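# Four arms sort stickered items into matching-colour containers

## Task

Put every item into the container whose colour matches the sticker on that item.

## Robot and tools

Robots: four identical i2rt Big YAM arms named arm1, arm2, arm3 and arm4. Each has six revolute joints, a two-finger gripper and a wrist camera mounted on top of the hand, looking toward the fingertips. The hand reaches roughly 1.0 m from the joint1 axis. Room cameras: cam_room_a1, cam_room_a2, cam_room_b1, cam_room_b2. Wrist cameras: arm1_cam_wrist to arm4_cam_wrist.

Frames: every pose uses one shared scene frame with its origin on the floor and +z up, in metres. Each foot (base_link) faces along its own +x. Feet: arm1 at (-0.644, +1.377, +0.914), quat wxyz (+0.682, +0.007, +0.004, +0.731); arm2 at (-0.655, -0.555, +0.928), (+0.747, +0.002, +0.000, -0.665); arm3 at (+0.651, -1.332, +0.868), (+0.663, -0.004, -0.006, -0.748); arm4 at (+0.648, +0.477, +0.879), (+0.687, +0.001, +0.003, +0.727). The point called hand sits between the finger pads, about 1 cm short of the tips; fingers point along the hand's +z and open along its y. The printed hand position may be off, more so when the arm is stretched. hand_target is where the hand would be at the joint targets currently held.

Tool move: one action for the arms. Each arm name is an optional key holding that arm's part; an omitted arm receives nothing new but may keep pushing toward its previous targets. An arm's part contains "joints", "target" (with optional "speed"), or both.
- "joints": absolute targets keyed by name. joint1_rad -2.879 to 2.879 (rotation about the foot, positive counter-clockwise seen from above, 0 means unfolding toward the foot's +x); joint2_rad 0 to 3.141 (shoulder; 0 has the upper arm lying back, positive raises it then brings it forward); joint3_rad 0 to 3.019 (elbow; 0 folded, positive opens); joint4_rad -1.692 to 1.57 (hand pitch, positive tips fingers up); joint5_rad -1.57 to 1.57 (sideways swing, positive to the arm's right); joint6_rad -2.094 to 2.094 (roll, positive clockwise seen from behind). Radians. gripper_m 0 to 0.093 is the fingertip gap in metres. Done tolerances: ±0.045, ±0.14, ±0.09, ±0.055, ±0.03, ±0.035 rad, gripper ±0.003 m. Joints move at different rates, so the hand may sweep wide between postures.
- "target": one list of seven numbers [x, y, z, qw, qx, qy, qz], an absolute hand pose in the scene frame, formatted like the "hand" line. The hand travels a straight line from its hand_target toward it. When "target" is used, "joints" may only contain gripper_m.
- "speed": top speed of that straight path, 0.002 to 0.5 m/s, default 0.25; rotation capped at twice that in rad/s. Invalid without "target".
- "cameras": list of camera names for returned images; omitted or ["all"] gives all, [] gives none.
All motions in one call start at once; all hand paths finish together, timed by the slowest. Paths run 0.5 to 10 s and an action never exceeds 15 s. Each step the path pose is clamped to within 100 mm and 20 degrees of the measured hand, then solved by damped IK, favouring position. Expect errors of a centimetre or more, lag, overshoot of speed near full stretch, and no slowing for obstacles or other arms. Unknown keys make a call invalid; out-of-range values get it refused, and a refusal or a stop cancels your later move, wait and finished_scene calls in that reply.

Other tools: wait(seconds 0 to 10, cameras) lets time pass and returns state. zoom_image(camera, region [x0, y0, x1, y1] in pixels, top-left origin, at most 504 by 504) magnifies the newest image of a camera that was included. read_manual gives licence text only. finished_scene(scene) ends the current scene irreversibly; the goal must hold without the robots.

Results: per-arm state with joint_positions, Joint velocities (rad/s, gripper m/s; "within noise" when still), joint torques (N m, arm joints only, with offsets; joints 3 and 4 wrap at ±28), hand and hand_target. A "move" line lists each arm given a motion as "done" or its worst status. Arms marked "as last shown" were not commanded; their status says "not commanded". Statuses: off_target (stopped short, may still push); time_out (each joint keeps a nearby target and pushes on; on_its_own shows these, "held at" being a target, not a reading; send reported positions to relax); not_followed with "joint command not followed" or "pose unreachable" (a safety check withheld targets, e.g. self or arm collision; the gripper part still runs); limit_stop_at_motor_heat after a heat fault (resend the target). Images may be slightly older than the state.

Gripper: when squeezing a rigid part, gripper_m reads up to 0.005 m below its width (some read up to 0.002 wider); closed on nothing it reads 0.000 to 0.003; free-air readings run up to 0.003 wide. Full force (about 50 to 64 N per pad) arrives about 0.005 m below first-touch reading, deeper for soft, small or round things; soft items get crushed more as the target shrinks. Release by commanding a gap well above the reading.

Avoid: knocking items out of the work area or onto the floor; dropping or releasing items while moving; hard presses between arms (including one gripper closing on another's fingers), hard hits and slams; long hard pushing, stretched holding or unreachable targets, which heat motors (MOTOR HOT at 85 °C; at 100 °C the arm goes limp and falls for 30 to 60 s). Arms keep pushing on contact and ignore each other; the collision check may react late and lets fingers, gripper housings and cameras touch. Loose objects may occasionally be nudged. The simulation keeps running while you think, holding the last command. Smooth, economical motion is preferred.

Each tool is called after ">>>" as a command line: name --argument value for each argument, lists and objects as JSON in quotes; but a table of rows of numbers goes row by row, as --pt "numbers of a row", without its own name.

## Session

>>> move --arm1 '{"joints":{"joint1_rad":1.3,"joint2_rad":1.2,"joint3_rad":1.3,"joint4_rad":-1.6,"joint5_rad":0,"joint6_rad":0}}' --arm2 '{"joints":{"joint1_rad":-1.65,"joint2_rad":1.2,"joint3_rad":1.3,"joint4_rad":-1.6,"joint5_rad":0,"joint6_rad":0}}' --arm3 '{"joints":{"joint1_rad":-2.06,"joint2_rad":0.6,"joint3_rad":1.2,"joint4_rad":-0.8,"joint5_rad":0,"joint6_rad":0}}' --arm4 '{"joints":{"joint1_rad":0.95,"joint2_rad":0.6,"joint3_rad":1.2,"joint4_rad":-0.8,"joint5_rad":0,"joint6_rad":0}}'

Scene clock: 1.93 s.
Joint torques (N m): arm1=[-1.61 -7.18 12.01 0.09 0 -0.05] | arm2=[0.79 -9.35 10.88 0.36 0.01 -0.08] | arm3=[0.44 -0.56 9.92 2.55 -0.06 -0.11] | arm4=[1.2 0.09 10.14 2.18 0.11 0.18]
Motor temperatures (°C): arm1=[20 23 26 23 21 21 21] | arm2=[23 24 25 22 22 20 23] | arm3=[24 23 24 23 24 23 23] | arm4=[22 21 23 22 24 21 24]
Heat: arm1: hottest joint3_rad 26 °C; arm2: hottest joint3_rad 25 °C; arm3: hottest joint1_rad 24 °C; arm4: hottest joint5_rad 24 °C.
move: arm1 done; arm2 done; arm3 done; arm4 done
Joint velocities: within noise
arm1.joint_positions: joint1_rad=+1.297 joint2_rad=+1.214 joint3_rad=+1.284 joint4_rad=-1.591 joint5_rad=+0.000 joint6_rad=+0.007 gripper_m=+0.09397
arm1.joint_status: all done
arm1.hand: x=-0.9784 y=+1.4474 z=+1.2100 quat_wxyz=(-0.003, +0.994, -0.106, -0.033) (m; scene frame)
arm1.hand_target: x=-0.9771 y=+1.4463 z=+1.2206 quat_wxyz=(-0.004, +0.994, -0.101, -0.043) (m; scene frame)
arm1.hand_status: not commanded
arm2.joint_positions: joint1_rad=-1.651 joint2_rad=+1.197 joint3_rad=+1.299 joint4_rad=-1.588 joint5_rad=-0.001 joint6_rad=+0.015 gripper_m=+0.09399
arm2.joint_status: all done
arm2.hand: x=-1.0030 y=-0.5686 z=+1.2292 quat_wxyz=(+0.000, -0.999, -0.011, +0.041) (m; scene frame)
arm2.hand_target: x=-1.0007 y=-0.5688 z=+1.2284 quat_wxyz=(+0.001, -0.999, -0.019, +0.034) (m; scene frame)
arm2.hand_status: not commanded
arm3.joint_positions: joint1_rad=-2.049 joint2_rad=+0.607 joint3_rad=+1.190 joint4_rad=-0.818 joint5_rad=+0.002 joint6_rad=+0.006 gripper_m=+0.09399
arm3.joint_status: all done
arm3.hand: x=+0.3969 y=-1.1498 z=+1.4201 quat_wxyz=(+0.177, -0.751, +0.239, +0.590) (m; scene frame)
arm3.hand_target: x=+0.4015 y=-1.1493 z=+1.4319 quat_wxyz=(+0.185, -0.740, +0.237, +0.602) (m; scene frame)
arm3.hand_status: not commanded
arm4.joint_positions: joint1_rad=+0.946 joint2_rad=+0.603 joint3_rad=+1.176 joint4_rad=-0.820 joint5_rad=-0.001 joint6_rad=-0.014 gripper_m=+0.09397
arm4.joint_status: all done
arm4.hand: x=+0.3910 y=+0.6451 z=+1.4279 quat_wxyz=(-0.174, +0.758, -0.217, -0.590) (m; scene frame)
arm4.hand_target: x=+0.3940 y=+0.6423 z=+1.4470 quat_wxyz=(-0.175, +0.742, -0.217, -0.609) (m; scene frame)
arm4.hand_status: not commanded
pictures: arm1_cam_wrist, arm2_cam_wrist, arm3_cam_wrist, arm4_cam_wrist, cam_room_a1, cam_room_a2, cam_room_b1, cam_room_b2
Images, in order (width x height): arm1_cam_wrist 672x504, arm2_cam_wrist 672x504, arm3_cam_wrist 672x504, arm4_cam_wrist 672x504, cam_room_a1 672x504, cam_room_a2 672x504, cam_room_b1 672x504, cam_room_b2 672x504.

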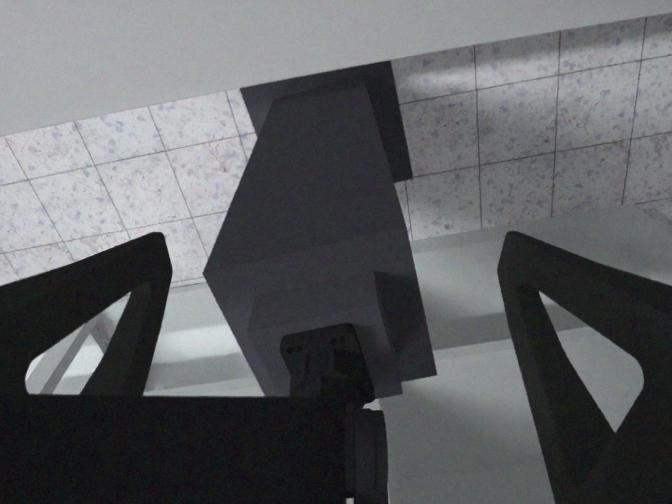

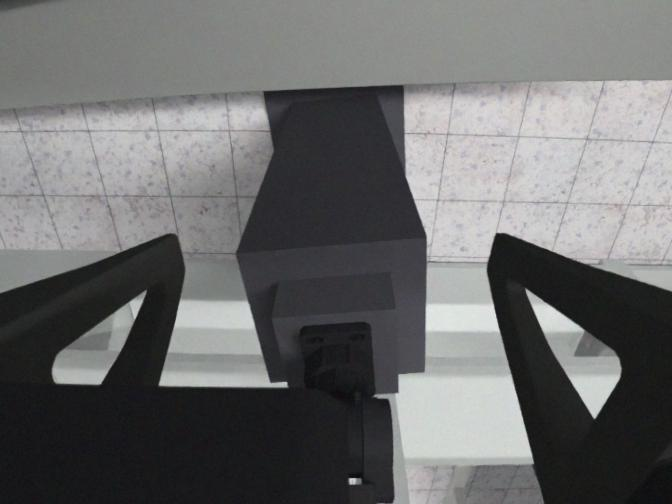

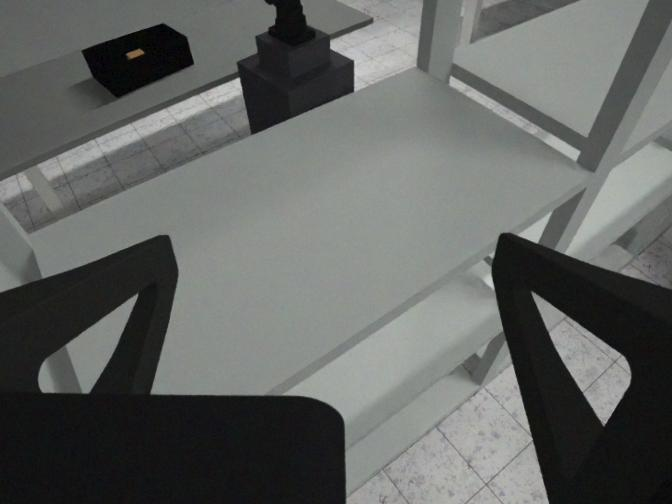

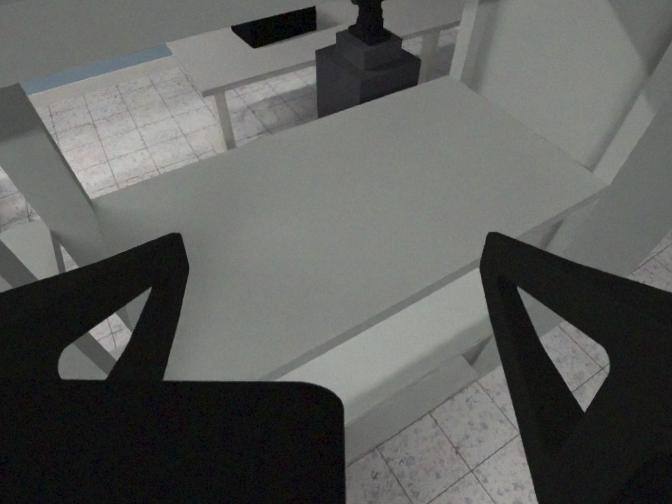

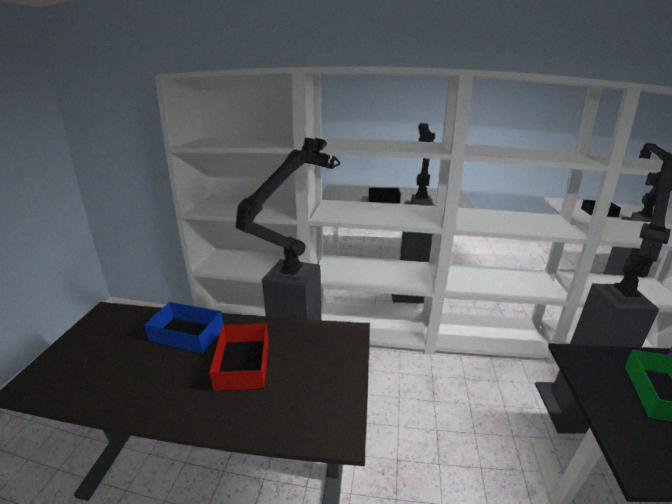

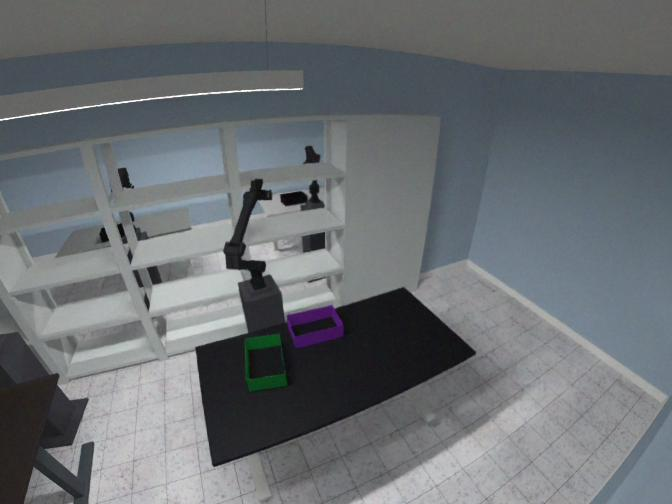

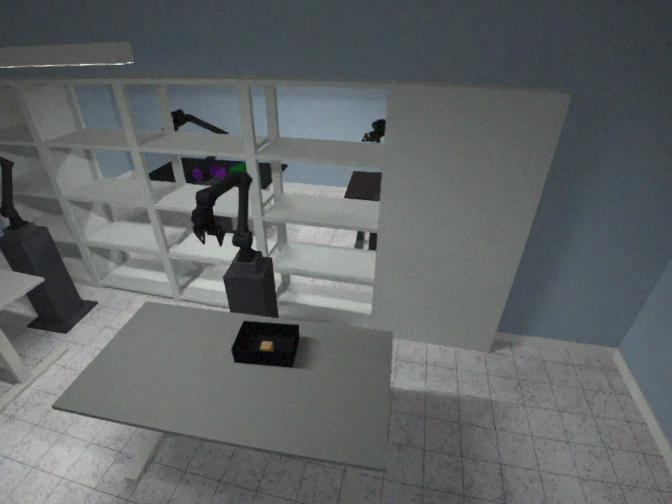

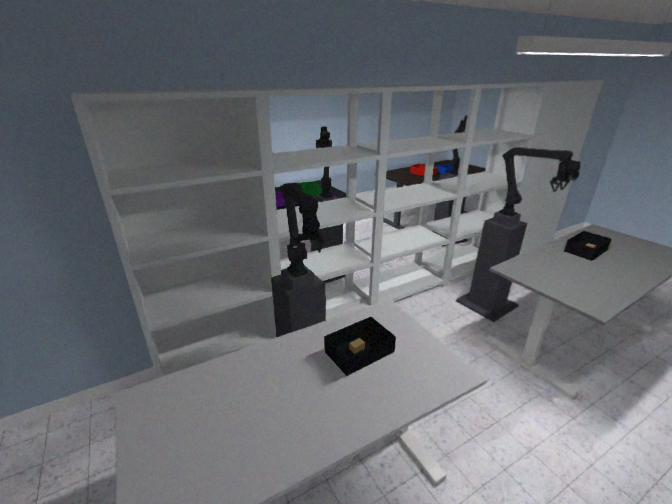

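>>> zoom_image --camera "cam_room_b1" --region '[226, 310, 310, 373]'

>>> zoom_image --camera "cam_room_b2" --region '[316, 310, 400, 373]'

>>> move --arm1 '{"target":[-1.18,1.36,1.1,0,1,0,0]}' --arm2 '{"target":[-1.24,-0.8,1.1,0,1,0,0]}' --cameras '["arm1_cam_wrist","arm2_cam_wrist","cam_room_b1"]'

Scaled by 6.000.

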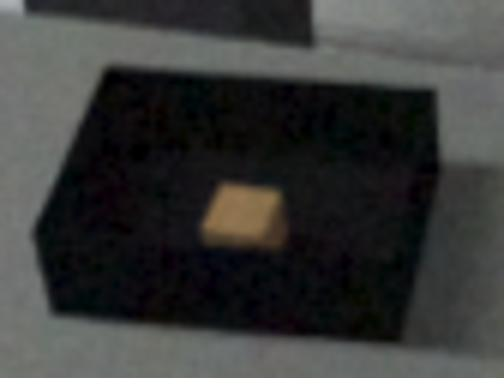

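Scaled by 6.000.

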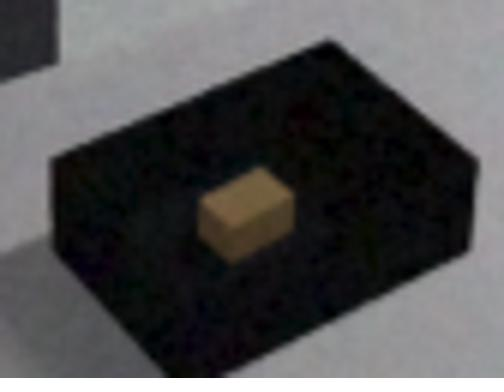

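Scene clock: 10.23 s.
Joint torques (N m): arm1=[-1.26 -13.27 15.6 0.57 -0.03 0.01] | arm2=[0.73 -20.72 15.35 0.06 -0.11 0.22] | arm3=[0.62 -0.56 9.96 2.58 -0.07 -0.11] | arm4=[1.08 0.03 10.15 2.22 0.13 0.18]
Motor temperatures (°C): arm1=[20 24 28 23 21 21 21] | arm2=[23 24 27 22 22 20 23] | arm3=[24 23 25 23 24 23 23] | arm4=[22 21 24 22 24 21 24]
Heat: arm1: hottest joint3_rad 28 °C; arm2: hottest joint3_rad 27 °C; arm3: hottest joint3_rad 25 °C; arm4: hottest joint3_rad 24 °C.
move: arm1 off_target; arm2 off_target
Joint velocities: within noise
arm1.joint_positions: joint1_rad=+1.527 joint2_rad=+1.772 joint3_rad=+1.548 joint4_rad=-1.424 joint5_rad=-0.002 joint6_rad=+0.035 gripper_m=+0.09397
arm1.joint_status: not commanded
arm1.hand: x=-1.1584 y=+1.3641 z=+1.0800 quat_wxyz=(-0.001, +1.000, -0.005, +0.031) (m; scene frame)
arm1.hand_target: x=-1.1784 y=+1.3600 z=+1.1003 quat_wxyz=(+0.000, +1.000, +0.000, +0.000) (m; scene frame)
arm1.hand_status: off_target (0.030 m and 3.6 deg from the pose sent, 0.246 m and 12.7 deg at the start)
arm2.joint_positions: joint1_rad=-1.293 joint2_rad=+2.007 joint3_rad=+1.918 joint4_rad=-1.500 joint5_rad=+0.000 joint6_rad=+0.381 gripper_m=+0.09399
arm2.joint_status: not commanded
arm2.hand: x=-1.2274 y=-0.7935 z=+1.0916 quat_wxyz=(+0.005, -1.000, -0.007, -0.009) (m; scene frame)
arm2.hand_target: x=-1.2393 y=-0.7996 z=+1.1001 quat_wxyz=(+0.000, -1.000, +0.000, +0.001) (m; scene frame)
arm2.hand_status: off_target (0.017 m and 1.4 deg from the pose sent, 0.355 m and 4.9 deg at the start)
arm3, arm4: as last shown
arm4.joint_positions: joint1_rad=+0.946 joint2_rad=+0.603 joint3_rad=+1.176 joint4_rad=-0.820 joint5_rad=-0.001 joint6_rad=-0.013 gripper_m=+0.09397
pictures: arm1_cam_wrist, arm2_cam_wrist, cam_room_b1
Images, in order (width x height): arm1_cam_wrist 672x504, arm2_cam_wrist 672x504, cam_room_b1 672x504.

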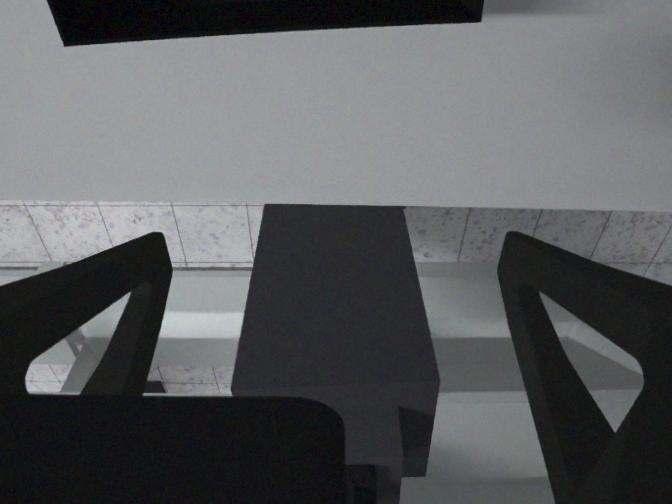

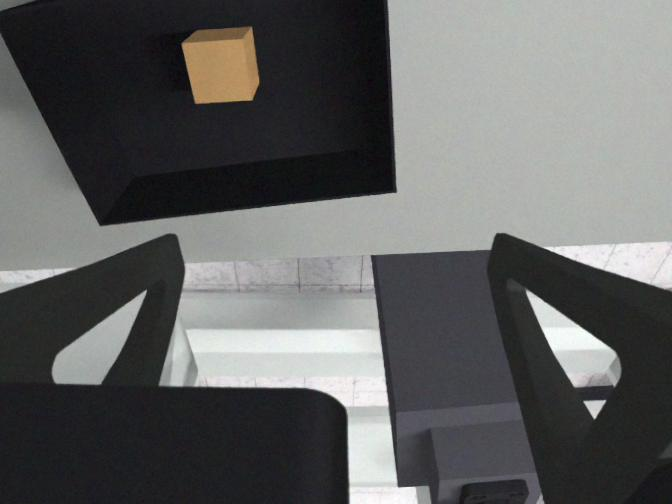

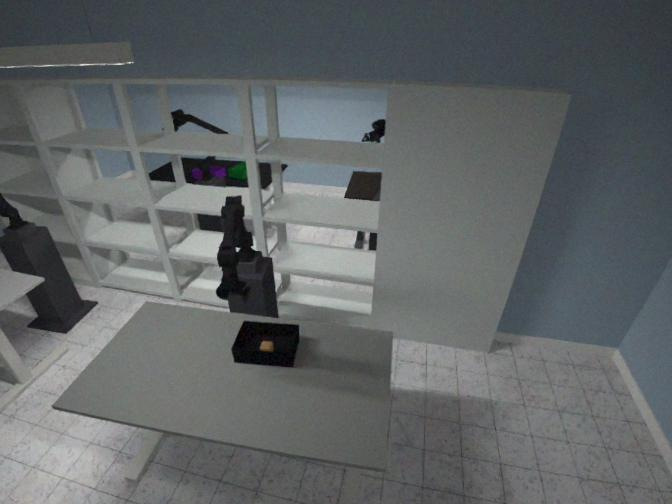

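>>> move --arm1 '{"target":[-1.33,1.32,0.98,0,1,0,0]}' --arm2 '{"target":[-1.268,-0.897,0.85,0,0.9997,0.026,0]}' --cameras '["arm1_cam_wrist","arm2_cam_wrist"]'

Scene clock: 19.63 s.
Joint torques (N m): arm1=[-0.85 -19.43 15.34 -0.05 -0.05 0.08] | arm2=[1.14 -24.7 13.57 0.96 -0.09 0.22] | arm3=[0.56 -0.79 9.91 2.62 -0.06 -0.11] | arm4=[1.26 -0.26 10.24 2.18 0.12 0.18]
Motor temperatures (°C): arm1=[20 24 30 23 21 21 21] | arm2=[23 24 28 22 22 20 23] | arm3=[24 23 26 23 24 23 23] | arm4=[22 21 25 22 24 21 24]
Heat: arm1: hottest joint3_rad 30 °C; arm2: hottest joint3_rad 28 °C; arm3: hottest joint3_rad 26 °C; arm4: hottest joint3_rad 25 °C.
move: arm1 off_target; arm2 off_target
Joint velocities: within noise
arm1.joint_positions: joint1_rad=+1.575 joint2_rad=+2.265 joint3_rad=+2.012 joint4_rad=-1.377 joint5_rad=-0.003 joint6_rad=+0.075 gripper_m=+0.09397
arm1.joint_status: not commanded
arm1.hand: x=-1.3128 y=+1.3282 z=+0.9617 quat_wxyz=(-0.002, +1.000, -0.001, +0.022) (m; scene frame)
arm1.hand_target: x=-1.3287 y=+1.3201 z=+0.9804 quat_wxyz=(+0.000, +1.000, +0.000, -0.001) (m; scene frame)
arm1.hand_status: off_target (0.026 m and 2.5 deg from the pose sent, 0.203 m and 3.6 deg at the start)
arm2.joint_positions: joint1_rad=-1.183 joint2_rad=+2.408 joint3_rad=+1.952 joint4_rad=-1.151 joint5_rad=+0.000 joint6_rad=+0.442 gripper_m=+0.09399
arm2.joint_status: not commanded
arm2.hand: x=-1.2524 y=-0.8846 z=+0.8453 quat_wxyz=(+0.010, -0.999, -0.031, -0.017) (m; scene frame)
arm2.hand_target: x=-1.2672 y=-0.8966 z=+0.8506 quat_wxyz=(+0.000, -1.000, -0.026, +0.000) (m; scene frame)
arm2.hand_status: off_target (0.021 m and 2.4 deg from the pose sent, 0.266 m and 2.5 deg at the start)
arm3, arm4: as last shown
pictures: arm1_cam_wrist, arm2_cam_wrist
Images, in order (width x height): arm1_cam_wrist 672x504, arm2_cam_wrist 672x504.

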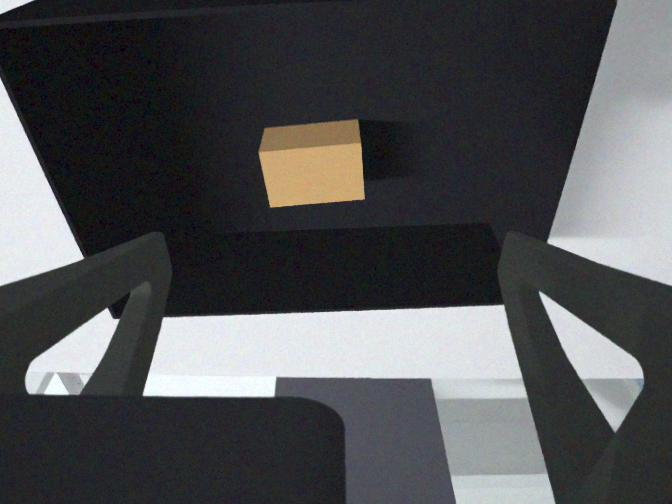

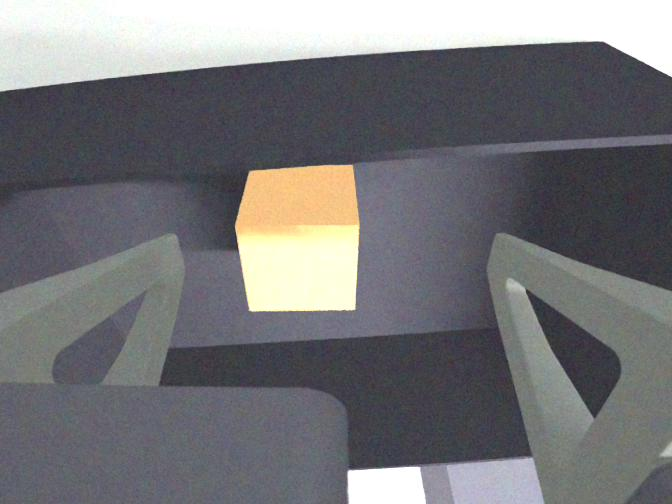

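>>> move --arm1 '{"target":[-1.259,1.309,0.835,0,0.9988,0.048,0]}' --arm2 '{"target":[-1.208,-0.905,0.825,0,0.9995,0.031,0]}' --cameras '["arm1_cam_wrist","arm2_cam_wrist"]'

Scene clock: 35.73 s.
Joint torques (N m): arm1=[-1.32 -17.67 9.11 0.77 -0.03 -0.09] | arm2=[0.62 -26.23 7.97 1.18 -0.06 0.22] | arm3=[0.5 -0.62 9.91 2.59 -0.06 -0.11] | arm4=[1.26 -0.03 10.26 2.1 0.13 0.2]
Motor temperatures (°C): arm1=[20 25 33 23 21 21 21] | arm2=[23 25 30 22 22 20 23] | arm3=[24 23 27 23 24 23 23] | arm4=[22 21 27 22 24 21 24]
Heat: arm1: hottest joint3_rad 33 °C; arm2: hottest joint3_rad 30 °C; arm3: hottest joint3_rad 27 °C; arm4: hottest joint3_rad 27 °C.
move: arm1 done; arm2 done
Joint velocities: within noise
arm1.joint_positions: joint1_rad=+1.606 joint2_rad=+2.250 joint3_rad=+1.614 joint4_rad=-0.968 joint5_rad=-0.003 joint6_rad=+0.023 gripper_m=+0.09397
arm1.joint_status: not commanded
arm1.hand: x=-1.2531 y=+1.3143 z=+0.8330 quat_wxyz=(-0.001, +0.999, +0.040, +0.009) (m; scene frame)
arm1.hand_target: x=-1.2590 y=+1.3090 z=+0.8351 quat_wxyz=(+0.000, +0.999, +0.048, +0.000) (m; scene frame)
arm1.hand_status: done (0.008 m and 1.4 deg from the pose sent, 0.139 m and 6.1 deg at the start)
arm2.joint_positions: joint1_rad=-1.123 joint2_rad=+2.359 joint3_rad=+1.771 joint4_rad=-1.000 joint5_rad=+0.000 joint6_rad=+0.488 gripper_m=+0.09399
arm2.joint_status: not commanded
arm2.hand: x=-1.2060 y=-0.9032 z=+0.8177 quat_wxyz=(+0.006, -0.999, -0.038, -0.008) (m; scene frame)
arm2.hand_target: x=-1.2079 y=-0.9050 z=+0.8249 quat_wxyz=(+0.000, -1.000, -0.031, +0.000) (m; scene frame)
arm2.hand_status: done (0.008 m and 1.4 deg from the pose sent, 0.053 m and 2.3 deg at the start)
arm3, arm4: as last shown
pictures: arm1_cam_wrist, arm2_cam_wrist
Images, in order (width x height): arm1_cam_wrist 672x504, arm2_cam_wrist 672x504.

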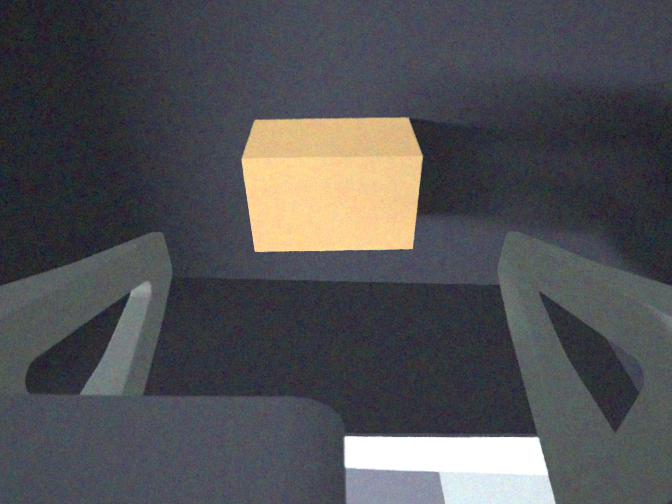

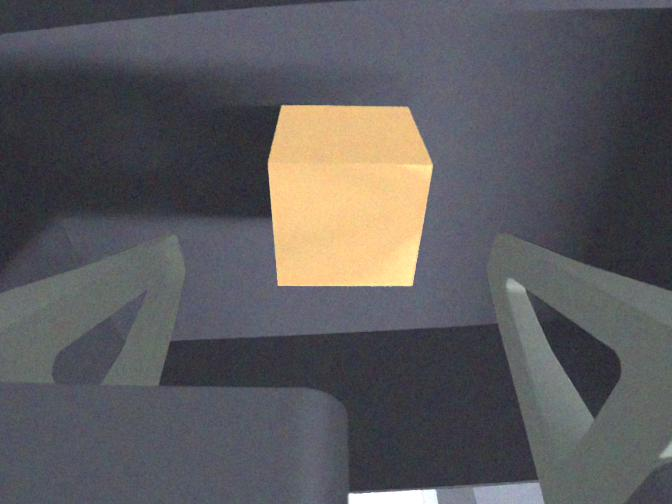

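>>> move --arm1 '{"target":[-1.248,1.309,0.754,0,0.9988,0.043,0]}' --arm2 '{"target":[-1.19,-0.898,0.747,0,0.9993,0.036,0]}' --cameras '["arm1_cam_wrist","arm2_cam_wrist"]'

>>> move --arm1 '{"joints":{"gripper_m":0.055}}' --arm2 '{"joints":{"gripper_m":0.025}}' --cameras '["arm1_cam_wrist","arm2_cam_wrist"]'

Scene clock: 43.30 s.
Joint torques (N m): arm1=[-0.5 -18.84 8.14 0.58 -0.06 0.09] | arm2=[1.26 -22.01 7.64 1.25 -0.05 0.18] | arm3=[0.67 -0.73 9.94 2.61 -0.06 -0.12] | arm4=[1.44 0.09 10.25 2.14 0.11 0.16]
Motor temperatures (°C): arm1=[20 26 33 23 21 21 21] | arm2=[23 26 30 22 22 20 23] | arm3=[24 23 28 23 24 23 23] | arm4=[22 21 27 22 24 21 24]
Heat: arm1: hottest joint3_rad 33 °C; arm2: hottest joint3_rad 30 °C; arm3: hottest joint3_rad 28 °C; arm4: hottest joint3_rad 27 °C.
move: arm1 off_target; arm2 off_target
Joint velocities: within noise
arm1.joint_positions: joint1_rad=+1.606 joint2_rad=+2.373 joint3_rad=+1.569 joint4_rad=-0.809 joint5_rad=-0.003 joint6_rad=+0.022 gripper_m=+0.09397
arm1.joint_status: not commanded
arm1.hand: x=-1.2389 y=+1.3161 z=+0.7474 quat_wxyz=(-0.001, +0.999, +0.041, +0.014) (m; scene frame)
arm1.hand_target: x=-1.2478 y=+1.3090 z=+0.7542 quat_wxyz=(+0.000, +0.999, +0.043, +0.000) (m; scene frame)
arm1.hand_status: off_target (0.013 m and 1.6 deg from the pose sent, 0.079 m and 1.1 deg at the start)
arm2.joint_positions: joint1_rad=-1.123 joint2_rad=+2.402 joint3_rad=+1.695 joint4_rad=-0.838 joint5_rad=+0.000 joint6_rad=+0.488 gripper_m=+0.09399
arm2.joint_status: not commanded
arm2.hand: x=-1.1992 y=-0.8988 z=+0.7677 quat_wxyz=(-0.005, -0.999, -0.038, +0.010) (m; scene frame)
arm2.hand_target: x=-1.1894 y=-0.8976 z=+0.7474 quat_wxyz=(+0.000, -0.999, -0.036, +0.000) (m; scene frame)
arm2.hand_status: off_target (0.023 m and 1.3 deg from the pose sent, 0.073 m and 1.2 deg at the start)
arm3, arm4: as last shown
pictures: arm1_cam_wrist, arm2_cam_wrist
Images, in order (width x height): arm1_cam_wrist 672x504, arm2_cam_wrist 672x504.

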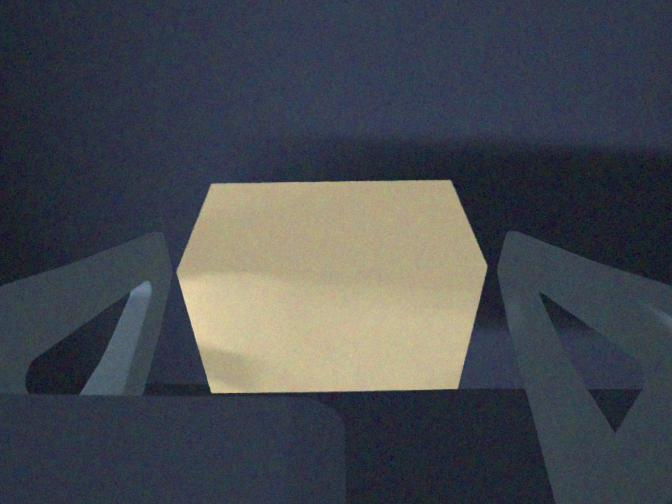

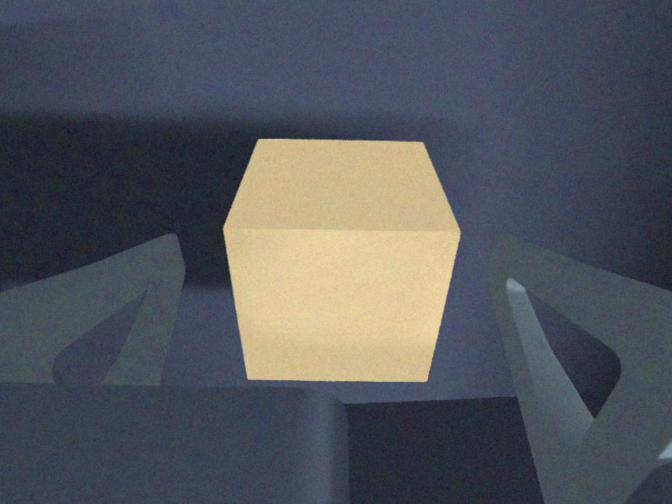

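Scene clock: 43.97 s.
Joint torques (N m): arm1=[-1.14 -18.49 8.13 0.73 -0.02 0.09] | arm2=[1.26 -22.18 7.64 1.24 -0.06 0.17] | arm3=[0.5 -0.67 9.91 2.63 -0.05 -0.11] | arm4=[1.14 -0.15 10.19 2.02 0.12 0.16]
Motor temperatures (°C): arm1=[20 26 33 23 21 21 21] | arm2=[23 26 30 22 22 20 23] | arm3=[24 23 28 23 24 23 23] | arm4=[22 21 27 22 24 21 24]
Heat: arm1: hottest joint3_rad 33 °C; arm2: hottest joint3_rad 30 °C; arm3: hottest joint3_rad 28 °C; arm4: hottest joint3_rad 27 °C.
move: arm1 off_target; arm2 off_target
Joint velocities: within noise
arm1.joint_positions: joint1_rad=+1.606 joint2_rad=+2.373 joint3_rad=+1.569 joint4_rad=-0.808 joint5_rad=-0.004 joint6_rad=+0.022 gripper_m=+0.06890
arm1.joint_status: gripper_m off_target (ended at +0.06893, target +0.05500)
arm1.hand: x=-1.2391 y=+1.3160 z=+0.7474 quat_wxyz=(-0.001, +0.999, +0.040, +0.013) (m; scene frame)
arm1.hand_target: x=-1.2479 y=+1.3090 z=+0.7542 quat_wxyz=(+0.000, +0.999, +0.043, +0.000) (m; scene frame)
arm1.hand_status: not commanded
arm2.joint_positions: joint1_rad=-1.123 joint2_rad=+2.402 joint3_rad=+1.695 joint4_rad=-0.838 joint5_rad=+0.001 joint6_rad=+0.488 gripper_m=+0.05280
arm2.joint_status: gripper_m off_target (ended at +0.05283, target +0.02500)
arm2.hand: x=-1.1994 y=-0.8988 z=+0.7677 quat_wxyz=(-0.005, -0.999, -0.038, +0.011) (m; scene frame)
arm2.hand_target: x=-1.1894 y=-0.8976 z=+0.7474 quat_wxyz=(+0.000, -0.999, -0.036, +0.000) (m; scene frame)
arm2.hand_status: not commanded
arm3, arm4: as last shown
pictures: arm1_cam_wrist, arm2_cam_wrist
Images, in order (width x height): arm1_cam_wrist 672x504, arm2_cam_wrist 672x504.

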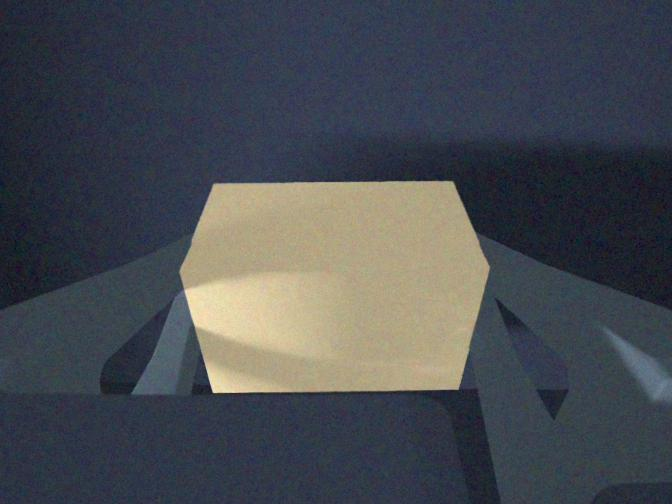

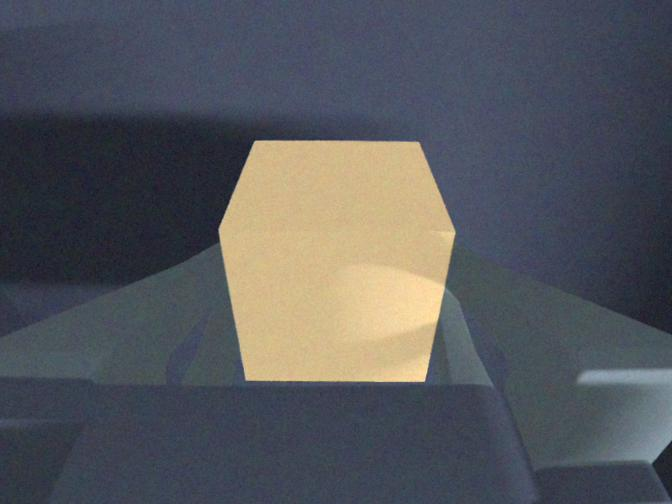

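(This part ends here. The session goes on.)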